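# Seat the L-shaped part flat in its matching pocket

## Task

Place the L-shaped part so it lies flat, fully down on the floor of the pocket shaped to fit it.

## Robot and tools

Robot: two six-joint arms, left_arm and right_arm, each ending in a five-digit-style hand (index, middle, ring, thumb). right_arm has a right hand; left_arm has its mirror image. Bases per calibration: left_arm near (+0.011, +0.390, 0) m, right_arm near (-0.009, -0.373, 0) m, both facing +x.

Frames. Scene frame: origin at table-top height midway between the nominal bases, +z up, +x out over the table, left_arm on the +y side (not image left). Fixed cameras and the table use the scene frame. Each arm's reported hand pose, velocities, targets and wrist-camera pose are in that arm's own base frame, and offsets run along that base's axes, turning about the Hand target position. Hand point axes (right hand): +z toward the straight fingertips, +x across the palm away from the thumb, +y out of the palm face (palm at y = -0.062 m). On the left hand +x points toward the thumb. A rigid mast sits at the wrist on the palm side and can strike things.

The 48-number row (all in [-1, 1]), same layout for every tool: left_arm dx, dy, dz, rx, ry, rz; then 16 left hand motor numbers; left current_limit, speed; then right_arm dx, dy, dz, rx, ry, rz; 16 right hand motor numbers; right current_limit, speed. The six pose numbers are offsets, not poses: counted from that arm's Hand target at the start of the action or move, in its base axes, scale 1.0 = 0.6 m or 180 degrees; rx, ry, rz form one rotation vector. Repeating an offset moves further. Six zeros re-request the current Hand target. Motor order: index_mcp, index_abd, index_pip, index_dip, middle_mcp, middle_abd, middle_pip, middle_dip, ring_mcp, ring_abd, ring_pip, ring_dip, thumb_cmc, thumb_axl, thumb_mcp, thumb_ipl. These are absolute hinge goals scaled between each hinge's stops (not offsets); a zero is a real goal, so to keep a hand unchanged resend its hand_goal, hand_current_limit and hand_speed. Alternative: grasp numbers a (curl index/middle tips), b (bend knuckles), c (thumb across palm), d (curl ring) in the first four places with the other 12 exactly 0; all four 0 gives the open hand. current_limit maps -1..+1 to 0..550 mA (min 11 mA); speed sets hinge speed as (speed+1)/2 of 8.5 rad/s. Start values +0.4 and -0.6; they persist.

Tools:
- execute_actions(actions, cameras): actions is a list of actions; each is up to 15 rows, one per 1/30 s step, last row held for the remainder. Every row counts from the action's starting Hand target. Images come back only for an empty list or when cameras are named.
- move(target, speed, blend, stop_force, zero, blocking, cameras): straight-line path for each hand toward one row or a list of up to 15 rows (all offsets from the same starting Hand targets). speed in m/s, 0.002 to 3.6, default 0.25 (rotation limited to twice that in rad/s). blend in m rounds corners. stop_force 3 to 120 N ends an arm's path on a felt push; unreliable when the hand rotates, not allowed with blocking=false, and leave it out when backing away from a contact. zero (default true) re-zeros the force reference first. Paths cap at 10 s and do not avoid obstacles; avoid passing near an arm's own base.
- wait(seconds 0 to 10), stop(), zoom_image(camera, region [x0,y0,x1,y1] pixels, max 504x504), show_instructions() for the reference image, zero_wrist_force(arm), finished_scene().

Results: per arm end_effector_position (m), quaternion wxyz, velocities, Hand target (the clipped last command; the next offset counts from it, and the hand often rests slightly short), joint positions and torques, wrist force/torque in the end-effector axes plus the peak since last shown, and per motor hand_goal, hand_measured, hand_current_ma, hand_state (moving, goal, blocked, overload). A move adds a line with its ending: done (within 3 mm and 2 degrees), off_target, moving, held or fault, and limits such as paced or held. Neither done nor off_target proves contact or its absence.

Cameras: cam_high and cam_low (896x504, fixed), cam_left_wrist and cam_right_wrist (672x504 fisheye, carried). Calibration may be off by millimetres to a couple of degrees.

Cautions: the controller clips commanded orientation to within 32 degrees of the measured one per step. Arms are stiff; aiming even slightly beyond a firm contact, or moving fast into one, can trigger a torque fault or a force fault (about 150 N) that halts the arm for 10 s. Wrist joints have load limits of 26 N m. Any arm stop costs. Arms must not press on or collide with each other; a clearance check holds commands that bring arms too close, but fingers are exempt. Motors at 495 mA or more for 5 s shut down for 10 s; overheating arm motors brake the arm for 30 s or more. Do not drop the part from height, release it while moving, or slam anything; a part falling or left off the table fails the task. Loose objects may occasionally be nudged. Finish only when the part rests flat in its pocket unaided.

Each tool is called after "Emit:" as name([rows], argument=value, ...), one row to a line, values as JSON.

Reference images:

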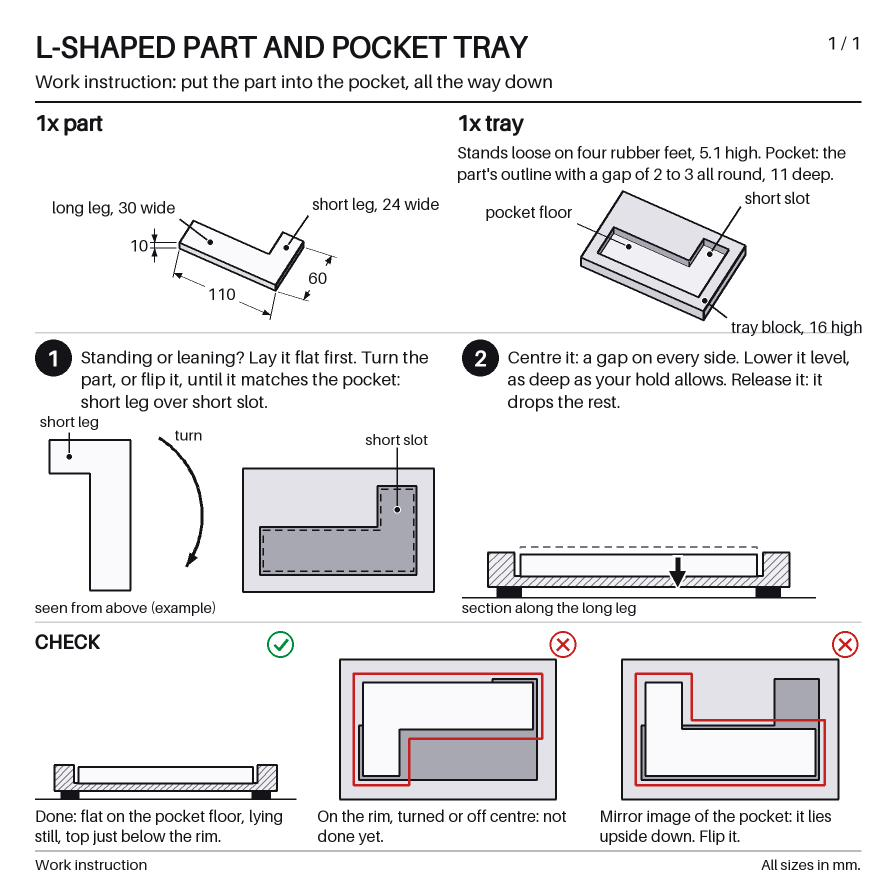

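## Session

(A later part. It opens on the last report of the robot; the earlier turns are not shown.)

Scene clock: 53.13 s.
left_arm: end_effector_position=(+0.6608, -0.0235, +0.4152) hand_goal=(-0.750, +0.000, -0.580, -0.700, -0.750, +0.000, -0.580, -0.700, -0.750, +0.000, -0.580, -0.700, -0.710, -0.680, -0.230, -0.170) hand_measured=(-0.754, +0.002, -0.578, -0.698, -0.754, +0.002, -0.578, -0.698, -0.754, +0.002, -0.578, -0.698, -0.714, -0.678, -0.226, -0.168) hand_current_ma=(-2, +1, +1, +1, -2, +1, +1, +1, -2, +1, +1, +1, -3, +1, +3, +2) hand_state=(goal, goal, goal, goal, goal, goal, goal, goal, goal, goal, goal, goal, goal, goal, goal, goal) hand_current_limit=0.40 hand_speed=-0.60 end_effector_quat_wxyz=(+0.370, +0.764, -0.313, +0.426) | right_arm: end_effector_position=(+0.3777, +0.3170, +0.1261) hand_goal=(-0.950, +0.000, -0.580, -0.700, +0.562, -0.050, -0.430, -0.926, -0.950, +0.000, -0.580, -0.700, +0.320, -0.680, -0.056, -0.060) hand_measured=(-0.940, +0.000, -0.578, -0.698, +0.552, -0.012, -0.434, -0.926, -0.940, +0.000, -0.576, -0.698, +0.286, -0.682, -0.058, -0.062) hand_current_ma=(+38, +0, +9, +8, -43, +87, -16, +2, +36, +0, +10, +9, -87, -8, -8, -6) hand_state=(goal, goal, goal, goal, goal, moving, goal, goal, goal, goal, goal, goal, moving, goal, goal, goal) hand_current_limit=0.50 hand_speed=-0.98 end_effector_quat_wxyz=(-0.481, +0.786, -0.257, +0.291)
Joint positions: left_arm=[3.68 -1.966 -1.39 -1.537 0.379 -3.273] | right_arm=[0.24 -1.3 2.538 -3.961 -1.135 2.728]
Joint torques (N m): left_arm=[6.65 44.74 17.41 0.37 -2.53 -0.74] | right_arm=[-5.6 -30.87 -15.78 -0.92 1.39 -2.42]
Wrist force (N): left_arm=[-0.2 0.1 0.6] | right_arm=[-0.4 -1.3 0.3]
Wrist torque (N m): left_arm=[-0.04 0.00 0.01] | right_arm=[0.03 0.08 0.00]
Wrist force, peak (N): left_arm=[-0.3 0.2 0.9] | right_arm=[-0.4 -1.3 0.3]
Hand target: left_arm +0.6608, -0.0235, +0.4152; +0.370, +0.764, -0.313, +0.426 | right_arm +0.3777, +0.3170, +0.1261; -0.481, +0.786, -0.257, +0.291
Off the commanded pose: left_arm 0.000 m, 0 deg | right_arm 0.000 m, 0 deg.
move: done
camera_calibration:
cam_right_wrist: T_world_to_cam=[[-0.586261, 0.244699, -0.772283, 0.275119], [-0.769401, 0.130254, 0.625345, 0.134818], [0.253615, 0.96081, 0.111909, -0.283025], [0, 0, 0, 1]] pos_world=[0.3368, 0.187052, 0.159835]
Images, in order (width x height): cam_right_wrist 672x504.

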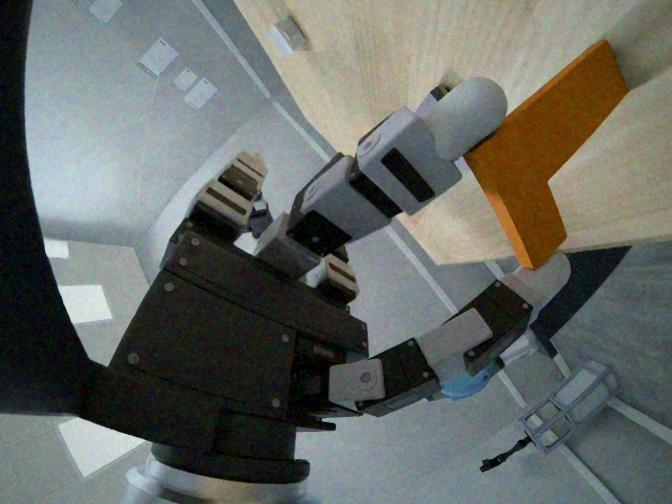

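Emit:
move(target=[0,0,0,0,0,0, 0,0,0,0,0,0,0,0,0,0,0,0,0,0,0,0, 0.4,-0.6, 0,0,0,0,0,0, -0.95,0.0,-0.58,-0.70,0.5625,-0.115,-0.43,-0.925,-0.95,0.0,-0.58,-0.70,0.415,-0.68,-0.056,-0.06, 0.55,-0.98], speed=0.05, cameras=["cam_right_wrist"])

Emit:
zoom_image(camera="cam_right_wrist", region=[440, 20, 640, 170])

Emit:
zoom_image(camera="cam_right_wrist", region=[440, 150, 640, 300])

Scene clock: 53.93 s.
left_arm: end_effector_position=(+0.6608, -0.0235, +0.4152) hand_goal=(-0.750, +0.000, -0.580, -0.700, -0.750, +0.000, -0.580, -0.700, -0.750, +0.000, -0.580, -0.700, -0.710, -0.680, -0.230, -0.170) hand_measured=(-0.754, +0.002, -0.578, -0.698, -0.754, +0.002, -0.578, -0.698, -0.754, +0.002, -0.578, -0.698, -0.714, -0.678, -0.226, -0.168) hand_current_ma=(-2, +1, +1, +1, -2, +1, +1, +1, -2, +1, +1, +1, -3, +1, +3, +2) hand_state=(goal, goal, goal, goal, goal, goal, goal, goal, goal, goal, goal, goal, goal, goal, goal, goal) hand_current_limit=0.40 hand_speed=-0.60 end_effector_quat_wxyz=(+0.370, +0.764, -0.313, +0.426) | right_arm: end_effector_position=(+0.3777, +0.3170, +0.1261) hand_goal=(-0.950, +0.000, -0.580, -0.700, +0.562, -0.116, -0.430, -0.926, -0.950, +0.000, -0.580, -0.700, +0.414, -0.680, -0.056, -0.060) hand_measured=(-0.940, +0.000, -0.578, -0.698, +0.552, -0.020, -0.434, -0.926, -0.940, +0.000, -0.576, -0.698, +0.288, -0.684, -0.062, -0.062) hand_current_ma=(+38, +0, +9, +8, -43, +263, -16, +2, +36, +0, +10, +9, -285, -17, -33, -8) hand_state=(goal, goal, goal, goal, goal, moving, goal, goal, goal, goal, goal, goal, moving, goal, goal, goal) hand_current_limit=0.55 hand_speed=-0.98 end_effector_quat_wxyz=(-0.481, +0.786, -0.257, +0.291)
Joint positions: left_arm=[3.68 -1.966 -1.39 -1.537 0.379 -3.273] | right_arm=[0.24 -1.3 2.538 -3.961 -1.135 2.728]
Joint torques (N m): left_arm=[6.74 44.78 15.99 0.24 -2.39 -0.56] | right_arm=[-5.96 -31 -15.65 -1 1.43 -2.5]
Wrist force (N): left_arm=[0.1 0.3 0.7] | right_arm=[-0.2 -2.4 -0.2]
Wrist torque (N m): left_arm=[-0.02 -0.04 0.03] | right_arm=[-0.03 0.08 -0.02]
Wrist force, peak (N): left_arm=[-0.2 0.3 0.9] | right_arm=[-0.2 -2.4 -0.2]
Hand target: left_arm +0.6608, -0.0235, +0.4152; +0.370, +0.764, -0.313, +0.426 | right_arm +0.3777, +0.3170, +0.1261; -0.481, +0.786, -0.257, +0.291
Off the commanded pose: left_arm 0.000 m, 0 deg | right_arm 0.000 m, 0 deg.
move: done
camera_calibration:
cam_right_wrist: T_world_to_cam=[[-0.586261, 0.244699, -0.772283, 0.275119], [-0.769401, 0.130254, 0.625345, 0.134818], [0.253615, 0.96081, 0.111909, -0.283025], [0, 0, 0, 1]] pos_world=[0.3368, 0.187052, 0.159835]
Images, in order (width x height): cam_right_wrist 672x504.

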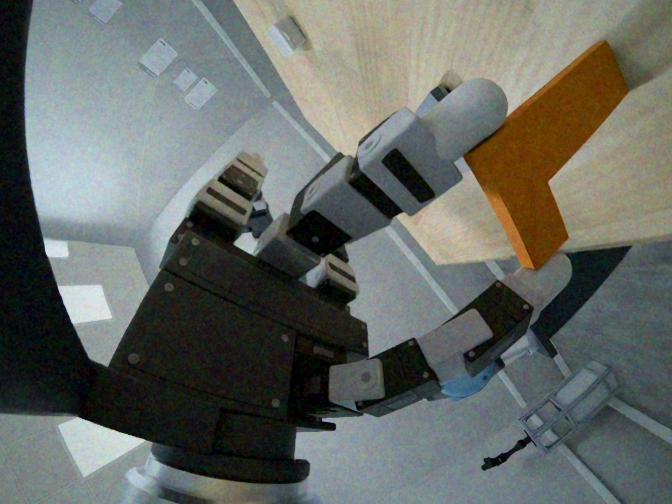

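Scaled by 2.520 from the camera's 672x504 image, which has a finer 960x720 frame.

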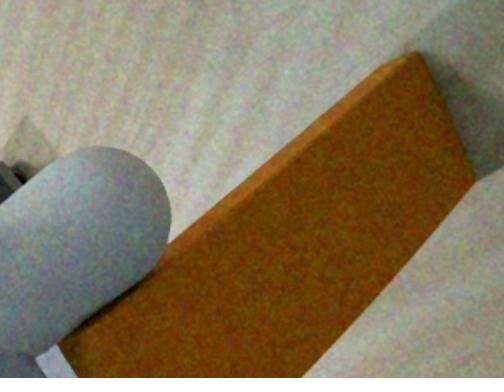

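Scaled by 2.520 from the camera's 672x504 image, which has a finer 960x720 frame.

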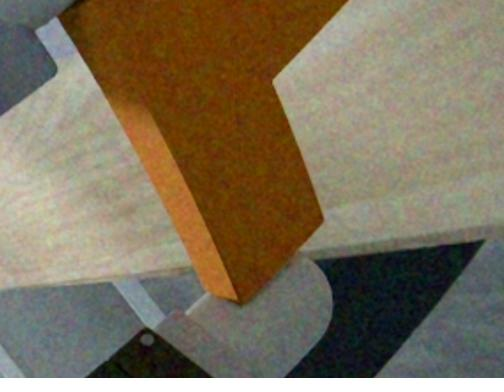

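Emit:
move(target=[0,0,0,0,0,0, 0,0,0,0,0,0,0,0,0,0,0,0,0,0,0,0, 0.4,-0.6, 0,0,0.0667,0,0,0, -0.95,0.0,-0.58,-0.70,0.5625,-0.115,-0.43,-0.925,-0.95,0.0,-0.58,-0.70,0.415,-0.68,-0.056,-0.06, 0.55,-0.98], speed=0.05, cameras=["all"])

Emit:
zoom_image(camera="cam_right_wrist", region=[440, 0, 672, 174])

Emit:
zoom_image(camera="cam_low", region=[460, 210, 530, 280])

Emit:
zoom_image(camera="cam_high", region=[460, 150, 560, 250])

Scene clock: 55.37 s.
left_arm: end_effector_position=(+0.6608, -0.0235, +0.4152) hand_goal=(-0.750, +0.000, -0.580, -0.700, -0.750, +0.000, -0.580, -0.700, -0.750, +0.000, -0.580, -0.700, -0.710, -0.680, -0.230, -0.170) hand_measured=(-0.754, +0.002, -0.578, -0.698, -0.754, +0.002, -0.578, -0.698, -0.754, +0.002, -0.578, -0.698, -0.714, -0.678, -0.226, -0.168) hand_current_ma=(-2, +1, +1, +1, -2, +1, +1, +1, -2, +1, +1, +1, -3, +1, +3, +2) hand_state=(goal, goal, goal, goal, goal, goal, goal, goal, goal, goal, goal, goal, goal, goal, goal, goal) hand_current_limit=0.40 hand_speed=-0.60 end_effector_quat_wxyz=(+0.370, +0.764, -0.313, +0.426) | right_arm: end_effector_position=(+0.3777, +0.3170, +0.1661) hand_goal=(-0.950, +0.000, -0.580, -0.700, +0.562, -0.116, -0.430, -0.926, -0.950, +0.000, -0.580, -0.700, +0.414, -0.680, -0.056, -0.060) hand_measured=(-0.940, +0.000, -0.578, -0.698, +0.536, -0.036, -0.442, -0.930, -0.940, +0.000, -0.576, -0.698, +0.298, -0.686, -0.070, -0.064) hand_current_ma=(+38, +0, +9, +8, -109, +308, -44, -10, +36, +0, +10, +9, -426, -30, -66, -20) hand_state=(goal, goal, goal, goal, blocked, blocked, goal, goal, goal, goal, goal, goal, blocked, goal, goal, goal) hand_current_limit=0.55 hand_speed=-0.98 end_effector_quat_wxyz=(-0.481, +0.786, -0.257, +0.291)
Joint positions: left_arm=[3.68 -1.966 -1.39 -1.537 0.379 -3.273] | right_arm=[0.24 -1.449 2.514 -3.788 -1.135 2.728]
Joint torques (N m): left_arm=[7 43.53 17.5 0.31 -2.3 -0.62] | right_arm=[-4.38 -25.65 -4.44 -1.88 0.53 -1.94]
Wrist force (N): left_arm=[-0.2 0.0 0.6] | right_arm=[-0.8 -0.9 0.2]
Wrist torque (N m): left_arm=[-0.05 -0.01 0.01] | right_arm=[0.05 0.11 0.00]
Wrist force, peak (N): left_arm=[-0.1 0.4 0.9] | right_arm=[-0.1 -2.8 -0.1]
Hand target: left_arm +0.6608, -0.0235, +0.4152; +0.370, +0.764, -0.313, +0.426 | right_arm +0.3777, +0.3170, +0.1661; -0.481, +0.786, -0.257, +0.291
Off the commanded pose: left_arm 0.000 m, 0 deg | right_arm 0.000 m, 0 deg.
move: done
camera_calibration:
cam_left_wrist: T_world_to_cam=[[0.204644, 0.463587, -0.862095, 0.205909], [0.314034, 0.803083, 0.506399, -0.44154], [0.927094, -0.374358, 0.018764, -0.497113], [0, 0, 0, 1]] pos_world=[0.557391, 0.0730383, 0.410436]
cam_right_wrist: T_world_to_cam=[[-0.586246, 0.244833, -0.772251, 0.305974], [-0.769382, 0.130262, 0.625366, 0.109792], [0.253706, 0.960775, 0.112005, -0.287545], [0, 0, 0, 1]] pos_world=[0.3368, 0.187052, 0.199835]

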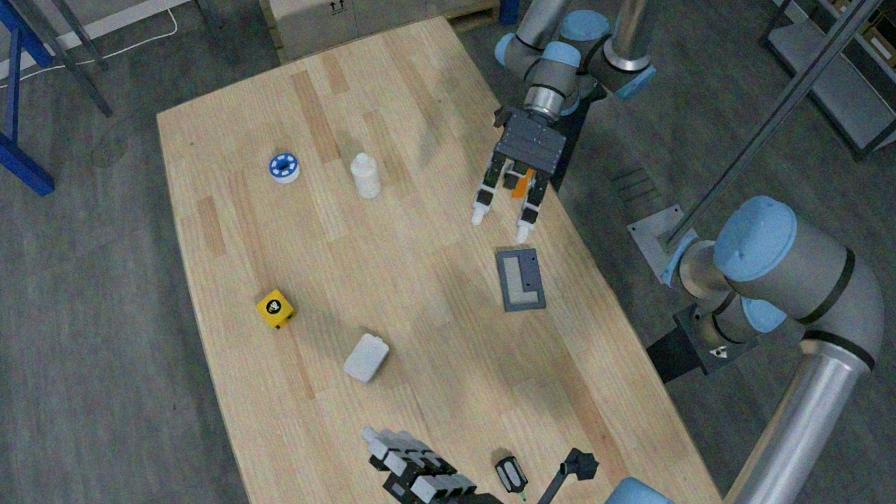

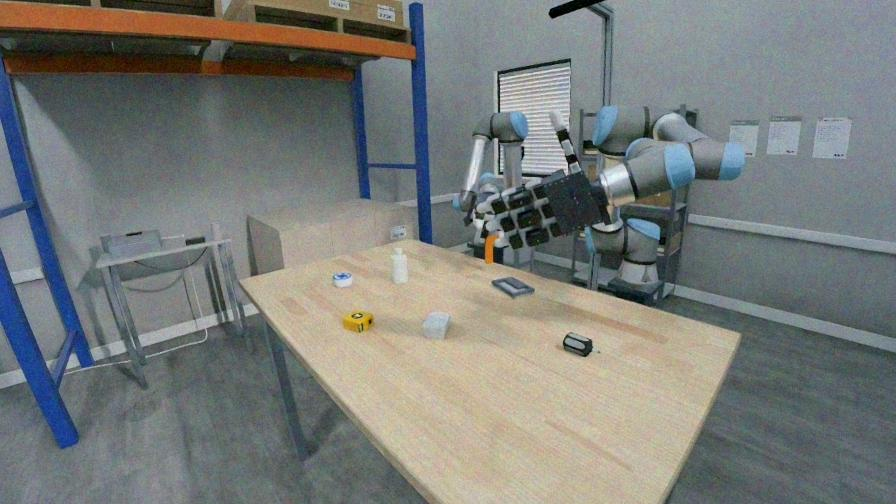

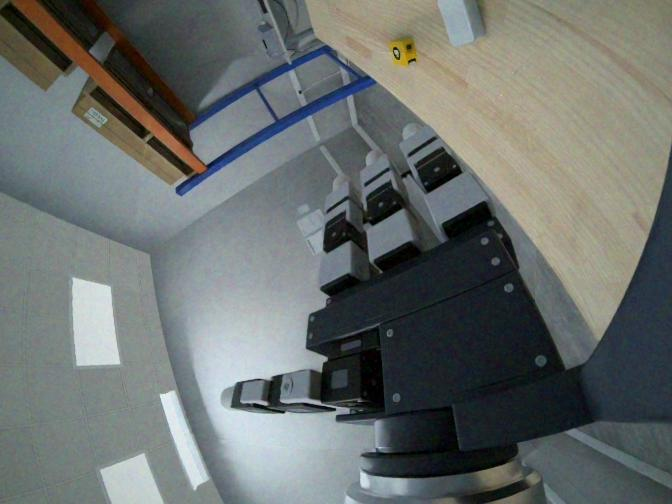

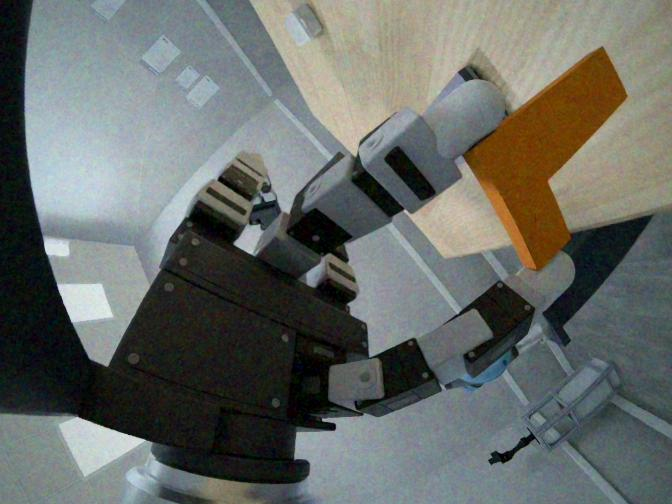

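Scaled by 2.172 from the camera's 672x504 image, which has a finer 960x720 frame.

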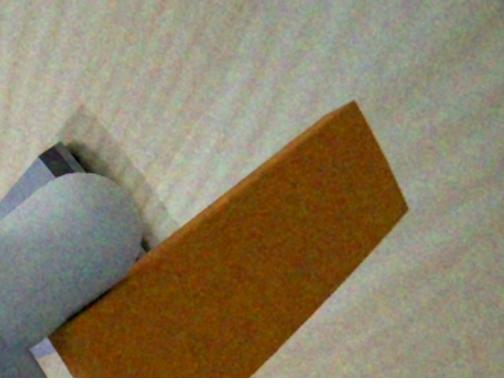

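Scaled by 7.200.

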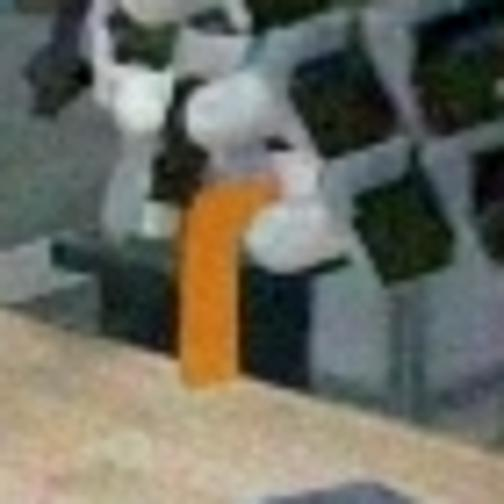

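Scaled by 5.040.

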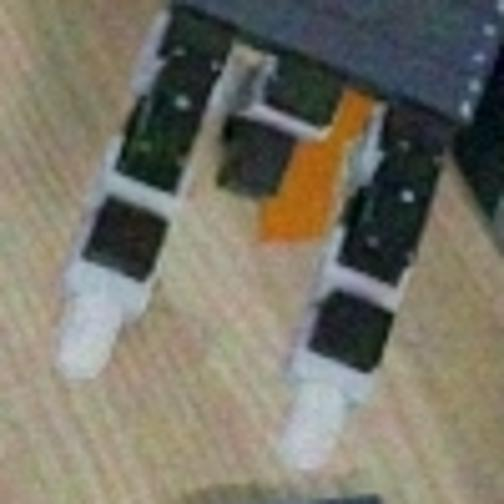

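Emit:
zoom_image(camera="cam_right_wrist", region=[440, 130, 640, 280])

Emit:
zoom_image(camera="cam_right_wrist", region=[540, 20, 640, 95])

Scaled by 2.520 from the camera's 672x504 image, which has a finer 960x720 frame.

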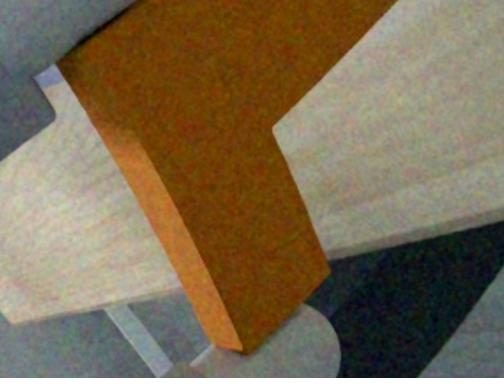

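Scaled by 5.040 from the camera's 672x504 image, which has a finer 960x720 frame.

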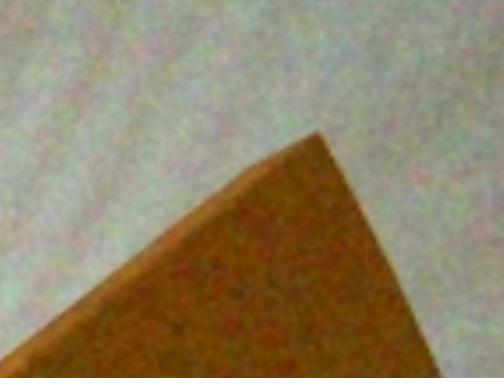

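Emit:
move(target=[0,0,0,0,0,0, 0,0,0,0,0,0,0,0,0,0,0,0,0,0,0,0, 0.4,-0.6, 0.1352,0.2317,0.01,0,0,0.0339, -0.95,0.0,0.95,0.95,0.5625,-0.115,-0.43,-0.925,-0.95,0.0,0.95,0.95,0.415,-0.68,-0.056,-0.06, 0.55,-0.8], speed=0.1, cameras=["all"])

Emit:
zoom_image(camera="cam_right_wrist", region=[440, 0, 672, 174])

Emit:
zoom_image(camera="cam_right_wrist", region=[440, 130, 672, 304])

Emit:
zoom_image(camera="cam_high", region=[470, 200, 570, 320])

Emit:
zoom_image(camera="cam_low", region=[460, 210, 560, 310])

Scene clock: 62.17 s.
left_arm: end_effector_position=(+0.6608, -0.0235, +0.4152) hand_goal=(-0.750, +0.000, -0.580, -0.700, -0.750, +0.000, -0.580, -0.700, -0.750, +0.000, -0.580, -0.700, -0.710, -0.680, -0.230, -0.170) hand_measured=(-0.754, +0.002, -0.578, -0.698, -0.754, +0.002, -0.578, -0.698, -0.754, +0.002, -0.578, -0.698, -0.714, -0.678, -0.226, -0.168) hand_current_ma=(-2, +1, +1, +1, -2, +1, +1, +1, -2, +1, +1, +1, -3, +1, +3, +2) hand_state=(goal, goal, goal, goal, goal, goal, goal, goal, goal, goal, goal, goal, goal, goal, goal, goal) hand_current_limit=0.40 hand_speed=-0.60 end_effector_quat_wxyz=(+0.370, +0.764, -0.313, +0.426) | right_arm: end_effector_position=(+0.4588, +0.4560, +0.1721) hand_goal=(-0.950, +0.000, +0.950, +0.950, +0.562, -0.116, -0.430, -0.926, -0.950, +0.000, +0.950, +0.950, +0.414, -0.680, -0.056, -0.060) hand_measured=(-0.938, +0.000, +0.900, +0.780, +0.536, -0.036, -0.442, -0.930, -0.938, +0.000, +0.900, +0.780, +0.298, -0.686, -0.070, -0.064) hand_current_ma=(+49, +0, -211, -426, -113, +308, -45, -11, +45, +0, -215, -426, -426, -31, -69, -21) hand_state=(goal, goal, blocked, blocked, blocked, blocked, goal, goal, goal, goal, blocked, blocked, blocked, goal, goal, goal) hand_current_limit=0.55 hand_speed=-0.80 end_effector_quat_wxyz=(-0.496, +0.799, -0.215, +0.265)
Joint positions: left_arm=[3.68 -1.966 -1.39 -1.537 0.379 -3.273] | right_arm=[0.472 -1.173 2.075 -3.645 -1.251 2.782]
Joint torques (N m): left_arm=[6.88 44.42 17.26 0.27 -2.45 0] | right_arm=[-7.71 -26.98 -21.4 -1.86 1.4 -2.81]
Wrist force (N): left_arm=[0.1 -0.1 0.5] | right_arm=[-0.8 -1.0 0.5]
Wrist torque (N m): left_arm=[-0.06 -0.04 0.03] | right_arm=[0.09 0.17 -0.02]
Wrist force, peak (N): left_arm=[-0.1 0.5 0.8] | right_arm=[-0.9 -1.5 1.5]
Hand target: left_arm +0.6608, -0.0235, +0.4152; +0.370, +0.764, -0.313, +0.426 | right_arm +0.4588, +0.4560, +0.1721; -0.496, +0.799, -0.215, +0.265
Off the commanded pose: left_arm 0.000 m, 0 deg | right_arm 0.000 m, 0 deg.
move: done
camera_calibration:
cam_left_wrist: T_world_to_cam=[[0.204644, 0.463587, -0.862095, 0.205909], [0.314034, 0.803083, 0.506399, -0.44154], [0.927094, -0.374358, 0.018764, -0.497113], [0, 0, 0, 1]] pos_world=[0.557391, 0.0730383, 0.410436]
cam_right_wrist: T_world_to_cam=[[-0.608892, 0.181018, -0.772323, 0.363636], [-0.778926, 0.0477673, 0.625294, 0.192373], [0.150081, 0.982319, 0.111914, -0.404591], [0, 0, 0, 1]] pos_world=[0.431981, 0.322424, 0.205835]

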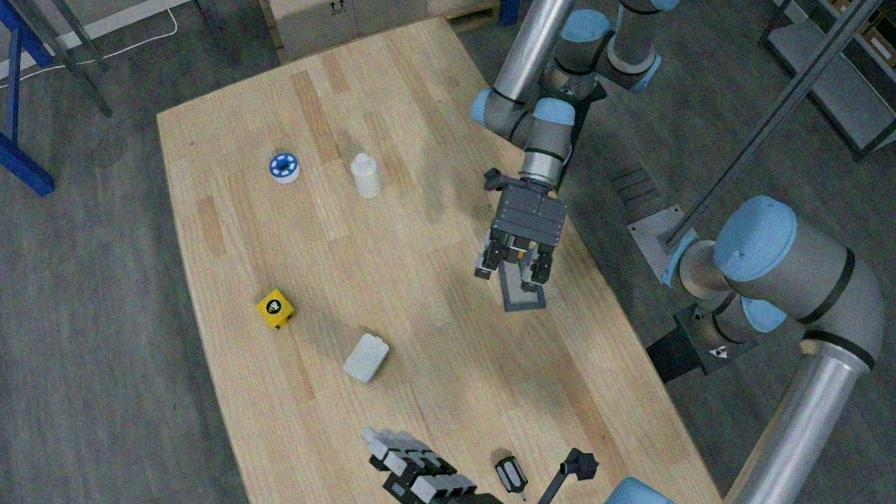

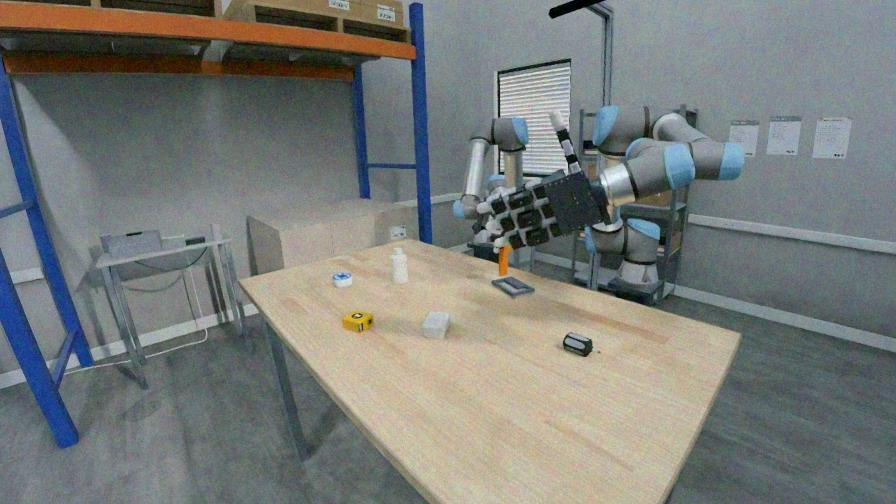

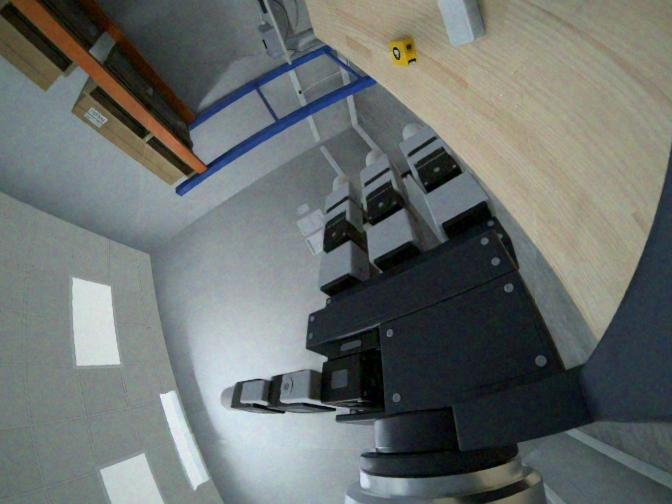

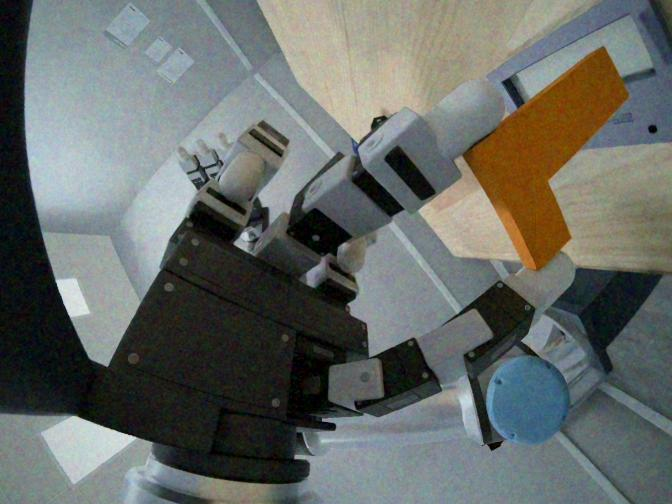

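Scaled by 2.172 from the camera's 672x504 image, which has a finer 960x720 frame.

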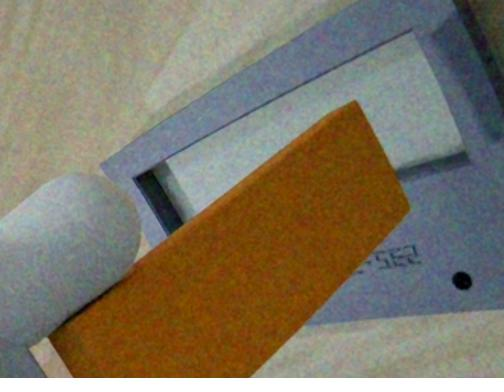

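Scaled by 2.172 from the camera's 672x504 image, which has a finer 960x720 frame.

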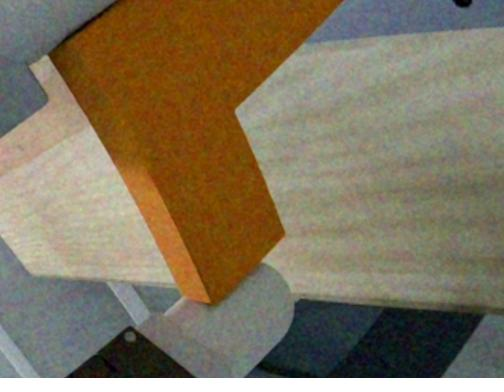

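Scaled by 4.200.

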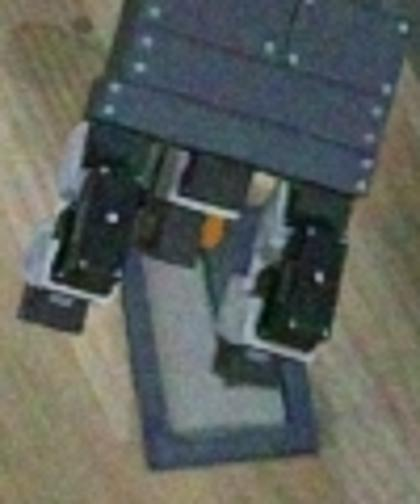

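Scaled by 5.040.

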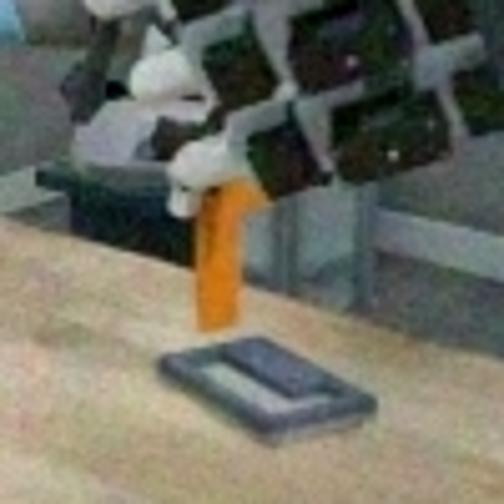

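Emit:
zoom_image(camera="cam_right_wrist", region=[572, 0, 672, 75])

Emit:
zoom_image(camera="cam_right_wrist", region=[572, 50, 672, 125])

Emit:
zoom_image(camera="cam_right_wrist", region=[472, 50, 572, 125])

Scaled by 5.040 from the camera's 672x504 image, which has a finer 960x720 frame.

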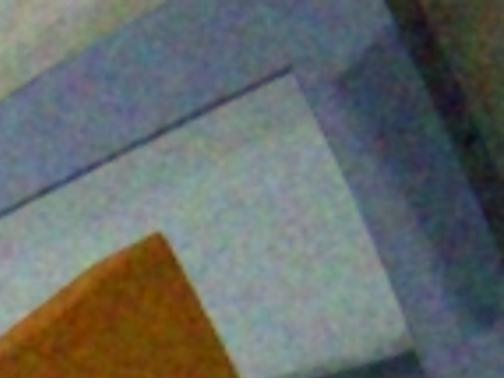

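Scaled by 5.040 from the camera's 672x504 image, which has a finer 960x720 frame.

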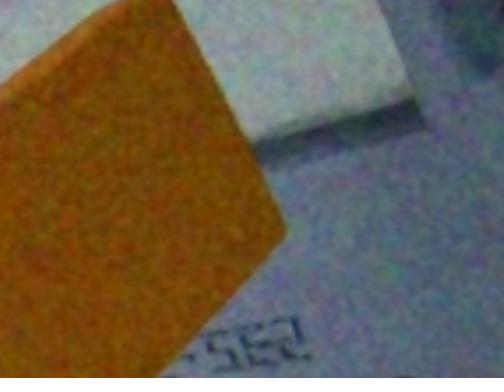

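Scaled by 5.040 from the camera's 672x504 image, which has a finer 960x720 frame.

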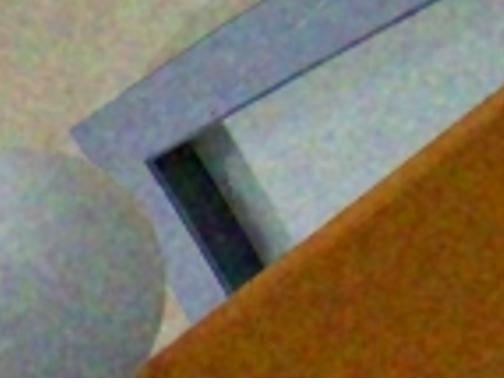

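Emit:
move(target=[0,0,0,0,0,0, 0,0,0,0,0,0,0,0,0,0,0,0,0,0,0,0, 0.4,-0.6, 0.0024,-0.0134,-0.0333,0,0,0, -0.95,0.0,0.88,0.76,0.5625,-0.115,-0.43,-0.925,-0.95,0.0,0.88,0.76,0.415,-0.68,-0.056,-0.06, 0.55,-0.8], speed=0.05, cameras=["cam_right_wrist","cam_high","cam_low"])

Emit:
zoom_image(camera="cam_right_wrist", region=[562, 0, 672, 82])

Emit:
zoom_image(camera="cam_right_wrist", region=[562, 50, 672, 132])

Emit:
zoom_image(camera="cam_right_wrist", region=[472, 40, 582, 122])

Emit:
zoom_image(camera="cam_low", region=[470, 230, 550, 310])

Scene clock: 65.43 s.
left_arm: end_effector_position=(+0.6608, -0.0235, +0.4152) hand_goal=(-0.750, +0.000, -0.580, -0.700, -0.750, +0.000, -0.580, -0.700, -0.750, +0.000, -0.580, -0.700, -0.710, -0.680, -0.230, -0.170) hand_measured=(-0.754, +0.002, -0.578, -0.698, -0.754, +0.002, -0.578, -0.698, -0.754, +0.002, -0.578, -0.698, -0.714, -0.678, -0.226, -0.168) hand_current_ma=(-2, +1, +1, +1, -2, +1, +1, +1, -2, +1, +1, +1, -3, +1, +3, +2) hand_state=(goal, goal, goal, goal, goal, goal, goal, goal, goal, goal, goal, goal, goal, goal, goal, goal) hand_current_limit=0.40 hand_speed=-0.60 end_effector_quat_wxyz=(+0.370, +0.764, -0.313, +0.426) | right_arm: end_effector_position=(+0.4603, +0.4479, +0.1520) hand_goal=(-0.950, +0.000, +0.880, +0.760, +0.562, -0.116, -0.430, -0.926, -0.950, +0.000, +0.880, +0.760, +0.414, -0.680, -0.056, -0.060) hand_measured=(-0.938, +0.000, +0.878, +0.762, +0.536, -0.036, -0.442, -0.930, -0.938, +0.000, +0.878, +0.762, +0.298, -0.686, -0.070, -0.064) hand_current_ma=(+49, +0, -7, +6, -113, +308, -45, -11, +45, +0, -6, +7, -426, -31, -69, -21) hand_state=(goal, goal, goal, goal, blocked, blocked, goal, goal, goal, goal, goal, goal, blocked, goal, goal, goal) hand_current_limit=0.55 hand_speed=-0.80 end_effector_quat_wxyz=(-0.496, +0.799, -0.215, +0.265)
Joint positions: left_arm=[3.68 -1.966 -1.39 -1.537 0.379 -3.273] | right_arm=[0.455 -1.137 2.099 -3.702 -1.234 2.774]
Joint torques (N m): left_arm=[6.64 44.66 19.06 0.22 -2.45 0.44] | right_arm=[4.57 -42.72 -18.46 -1.13 -1.4 0.36]
Wrist force (N): left_arm=[-0.3 0.2 0.7] | right_arm=[-0.4 -0.8 0.4]
Wrist torque (N m): left_arm=[-0.04 0.02 0.00] | right_arm=[0.12 0.13 0.21]
Wrist force, peak (N): left_arm=[-0.3 0.3 1.0] | right_arm=[-0.9 -1.8 0.2]
Hand target: left_arm +0.6608, -0.0235, +0.4152; +0.370, +0.764, -0.313, +0.426 | right_arm +0.4603, +0.4479, +0.1521; -0.496, +0.799, -0.215, +0.265
Off the commanded pose: left_arm 0.000 m, 0 deg | right_arm 0.000 m, 0 deg.
move: done
camera_calibration:
cam_right_wrist: T_world_to_cam=[[-0.608972, 0.180791, -0.772314, 0.350613], [-0.778885, 0.0477994, 0.625343, 0.206319], [0.149972, 0.982359, 0.111707, -0.394533], [0, 0, 0, 1]] pos_world=[0.433381, 0.314324, 0.185835]
Images, in order (width x height): cam_high 896x504, cam_low 896x504, cam_right_wrist 672x504.

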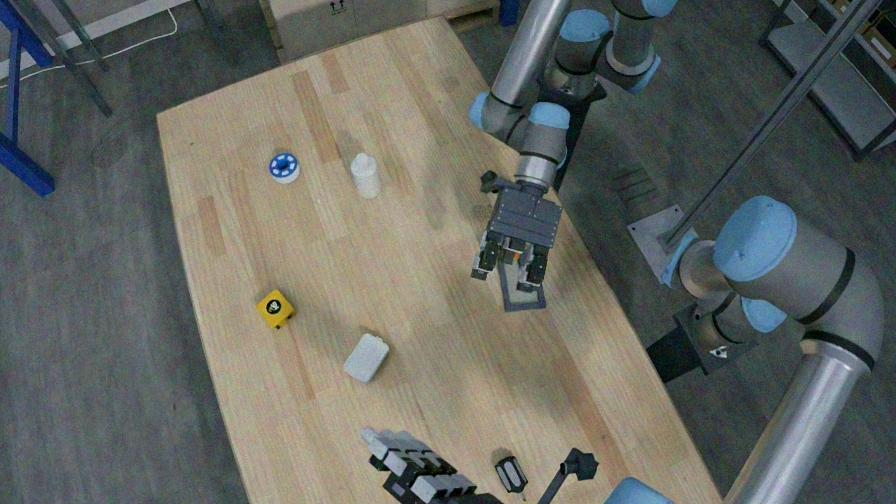

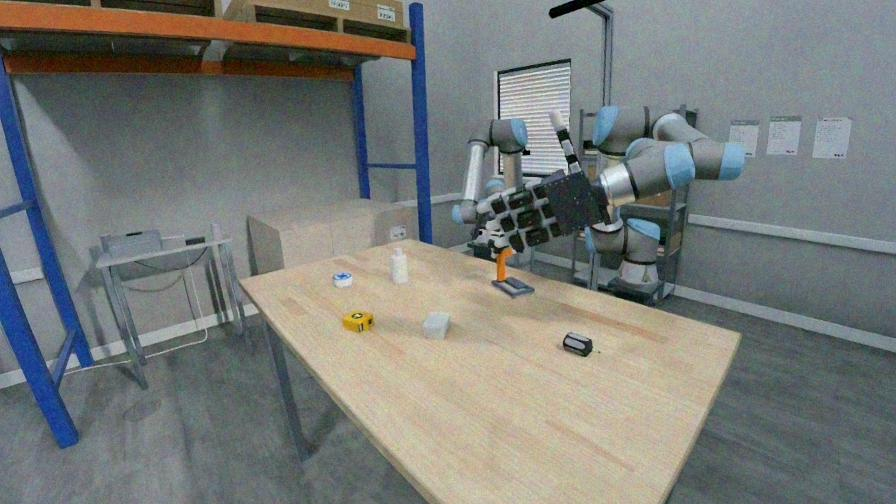

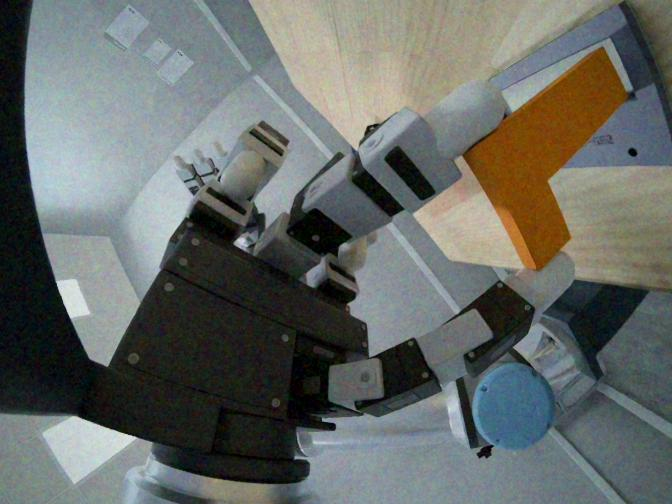

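Scaled by 4.582 from the camera's 672x504 image, which has a finer 960x720 frame.

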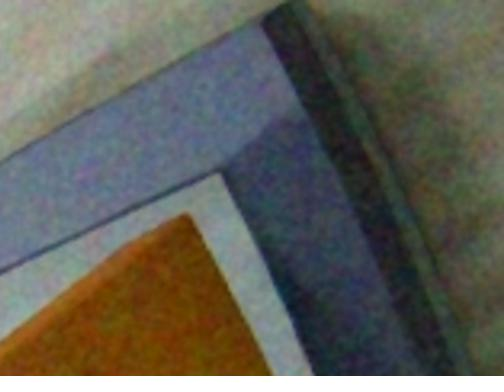

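Scaled by 4.582 from the camera's 672x504 image, which has a finer 960x720 frame.

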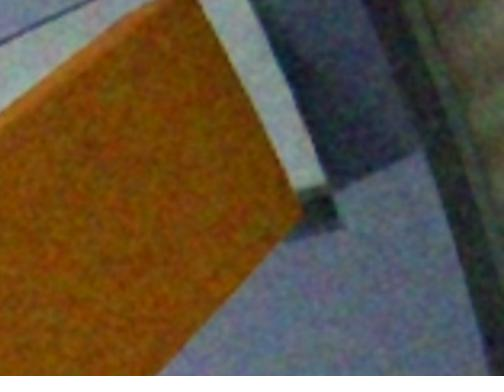

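Scaled by 4.582 from the camera's 672x504 image, which has a finer 960x720 frame.

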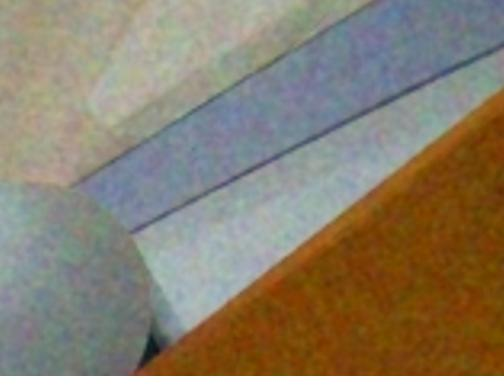

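Scaled by 6.300.

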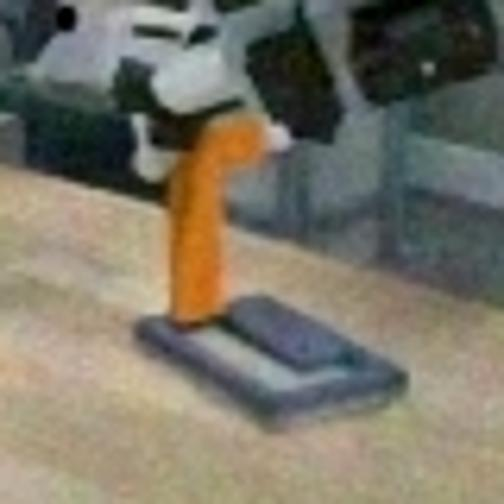

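Emit:
move(target=[0,0,0,0,0,0, 0,0,0,0,0,0,0,0,0,0,0,0,0,0,0,0, 0.4,-0.6, 0.0118,0.0427,-0.0403,-0.0625,0.0231,0.0044, -0.95,0.0,0.88,0.76,0.5625,-0.115,-0.43,-0.925,-0.95,0.0,0.88,0.76,0.415,-0.68,-0.056,-0.06, 0.55,-0.8], speed=0.04, cameras=["cam_right_wrist","cam_high","cam_low"])

Emit:
zoom_image(camera="cam_right_wrist", region=[562, 0, 672, 82])

Emit:
zoom_image(camera="cam_right_wrist", region=[562, 50, 672, 132])

Emit:
zoom_image(camera="cam_right_wrist", region=[440, 100, 640, 300])

Emit:
zoom_image(camera="cam_low", region=[470, 230, 550, 310])

Scene clock: 71.27 s.
left_arm: end_effector_position=(+0.6608, -0.0235, +0.4152) hand_goal=(-0.750, +0.000, -0.580, -0.700, -0.750, +0.000, -0.580, -0.700, -0.750, +0.000, -0.580, -0.700, -0.710, -0.680, -0.230, -0.170) hand_measured=(-0.754, +0.002, -0.578, -0.698, -0.754, +0.002, -0.578, -0.698, -0.754, +0.002, -0.578, -0.698, -0.714, -0.678, -0.226, -0.168) hand_current_ma=(-2, +1, +1, +1, -2, +1, +1, +1, -2, +1, +1, +1, -3, +1, +3, +2) hand_state=(goal, goal, goal, goal, goal, goal, goal, goal, goal, goal, goal, goal, goal, goal, goal, goal) hand_current_limit=0.40 hand_speed=-0.60 end_effector_quat_wxyz=(+0.370, +0.764, -0.313, +0.426) | right_arm: end_effector_position=(+0.4673, +0.4736, +0.1279) hand_goal=(-0.950, +0.000, +0.880, +0.760, +0.562, -0.116, -0.430, -0.926, -0.950, +0.000, +0.880, +0.760, +0.414, -0.680, -0.056, -0.060) hand_measured=(-0.938, +0.000, +0.878, +0.762, +0.534, -0.036, -0.442, -0.930, -0.938, +0.000, +0.878, +0.762, +0.298, -0.686, -0.070, -0.064) hand_current_ma=(+49, +0, -7, +6, -118, +308, -46, -11, +45, +0, -6, +7, -426, -31, -69, -21) hand_state=(goal, goal, goal, goal, blocked, blocked, goal, goal, goal, goal, goal, goal, blocked, goal, goal, goal) hand_current_limit=0.55 hand_speed=-0.80 end_effector_quat_wxyz=(-0.409, +0.854, -0.200, +0.252)
Joint positions: left_arm=[3.68 -1.966 -1.39 -1.537 0.379 -3.273] | right_arm=[0.544 -1.099 1.965 -3.425 -1.366 2.685]
Joint torques (N m): left_arm=[7.33 43.36 19.98 0.34 -2.35 1.16] | right_arm=[-7.54 -47.1 -7.51 -4.94 1.19 2.55]
Wrist force (N): left_arm=[-0.1 0.1 0.6] | right_arm=[-0.1 -0.8 0.0]
Wrist torque (N m): left_arm=[-0.04 -0.01 0.01] | right_arm=[0.16 0.10 0.25]
Wrist force, peak (N): left_arm=[-0.3 0.3 0.9] | right_arm=[-1.2 -0.8 0.8]
Hand target: left_arm +0.6608, -0.0235, +0.4152; +0.370, +0.764, -0.313, +0.426 | right_arm +0.4673, +0.4736, +0.1279; -0.409, +0.854, -0.200, +0.252
Off the commanded pose: left_arm 0.000 m, 0 deg | right_arm 0.000 m, 0 deg.
move: done
camera_calibration:
cam_right_wrist: T_world_to_cam=[[-0.665522, 0.0222255, -0.746047, 0.429764], [-0.733703, 0.163946, 0.659395, 0.145323], [0.136966, 0.986219, -0.0928025, -0.387708], [0, 0, 0, 1]] pos_world=[0.445744, 0.348988, 0.188819]
Images, in order (width x height): cam_high 896x504, cam_low 896x504, cam_right_wrist 672x504.

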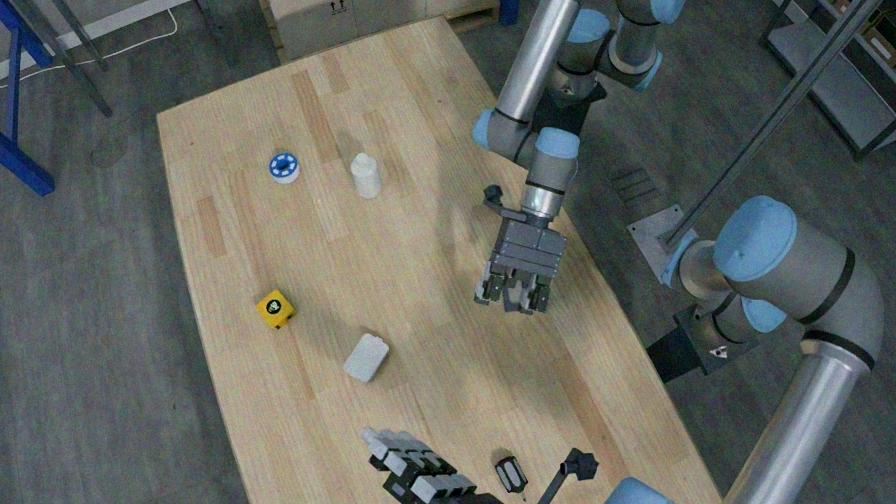

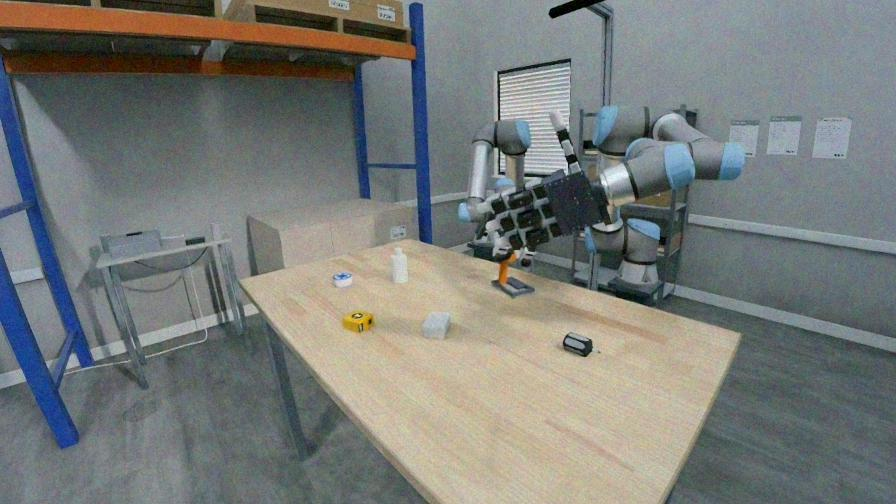

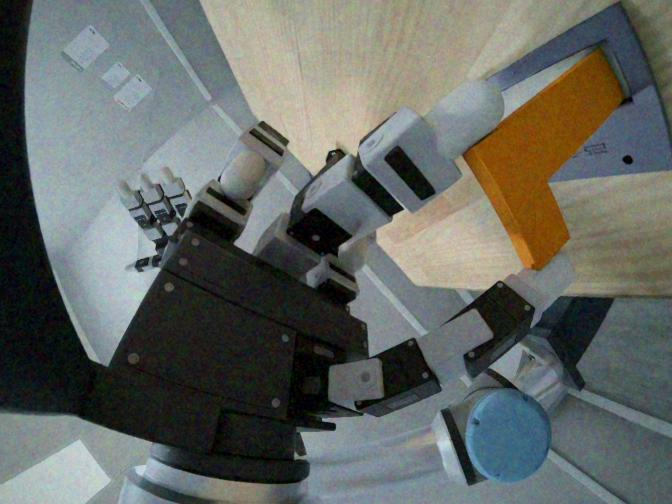

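Scaled by 4.582 from the camera's 672x504 image, which has a finer 960x720 frame.

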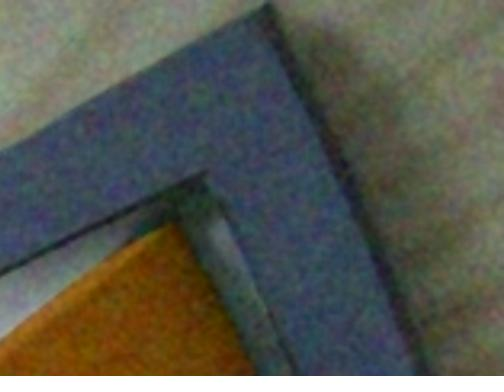

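Scaled by 4.582 from the camera's 672x504 image, which has a finer 960x720 frame.

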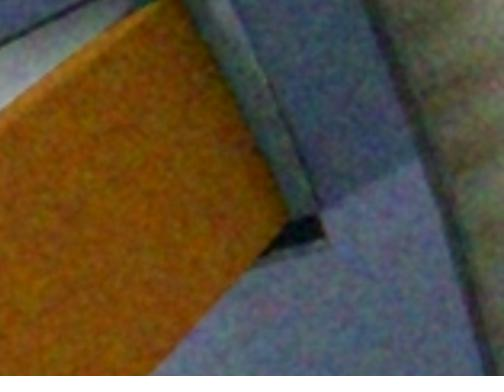

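Scaled by 2.520 from the camera's 672x504 image, which has a finer 960x720 frame.

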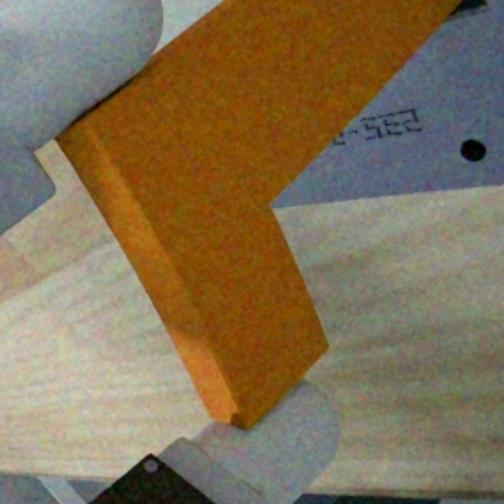

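Scaled by 6.300.

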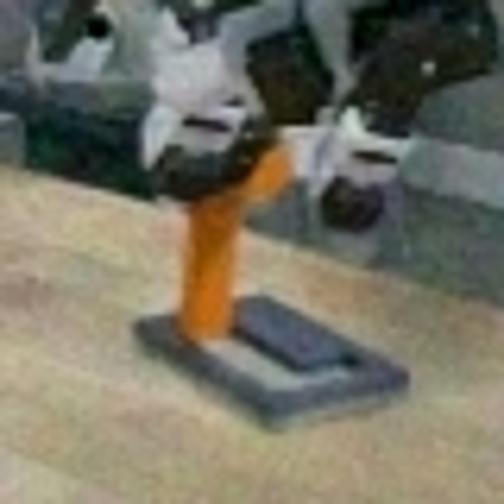

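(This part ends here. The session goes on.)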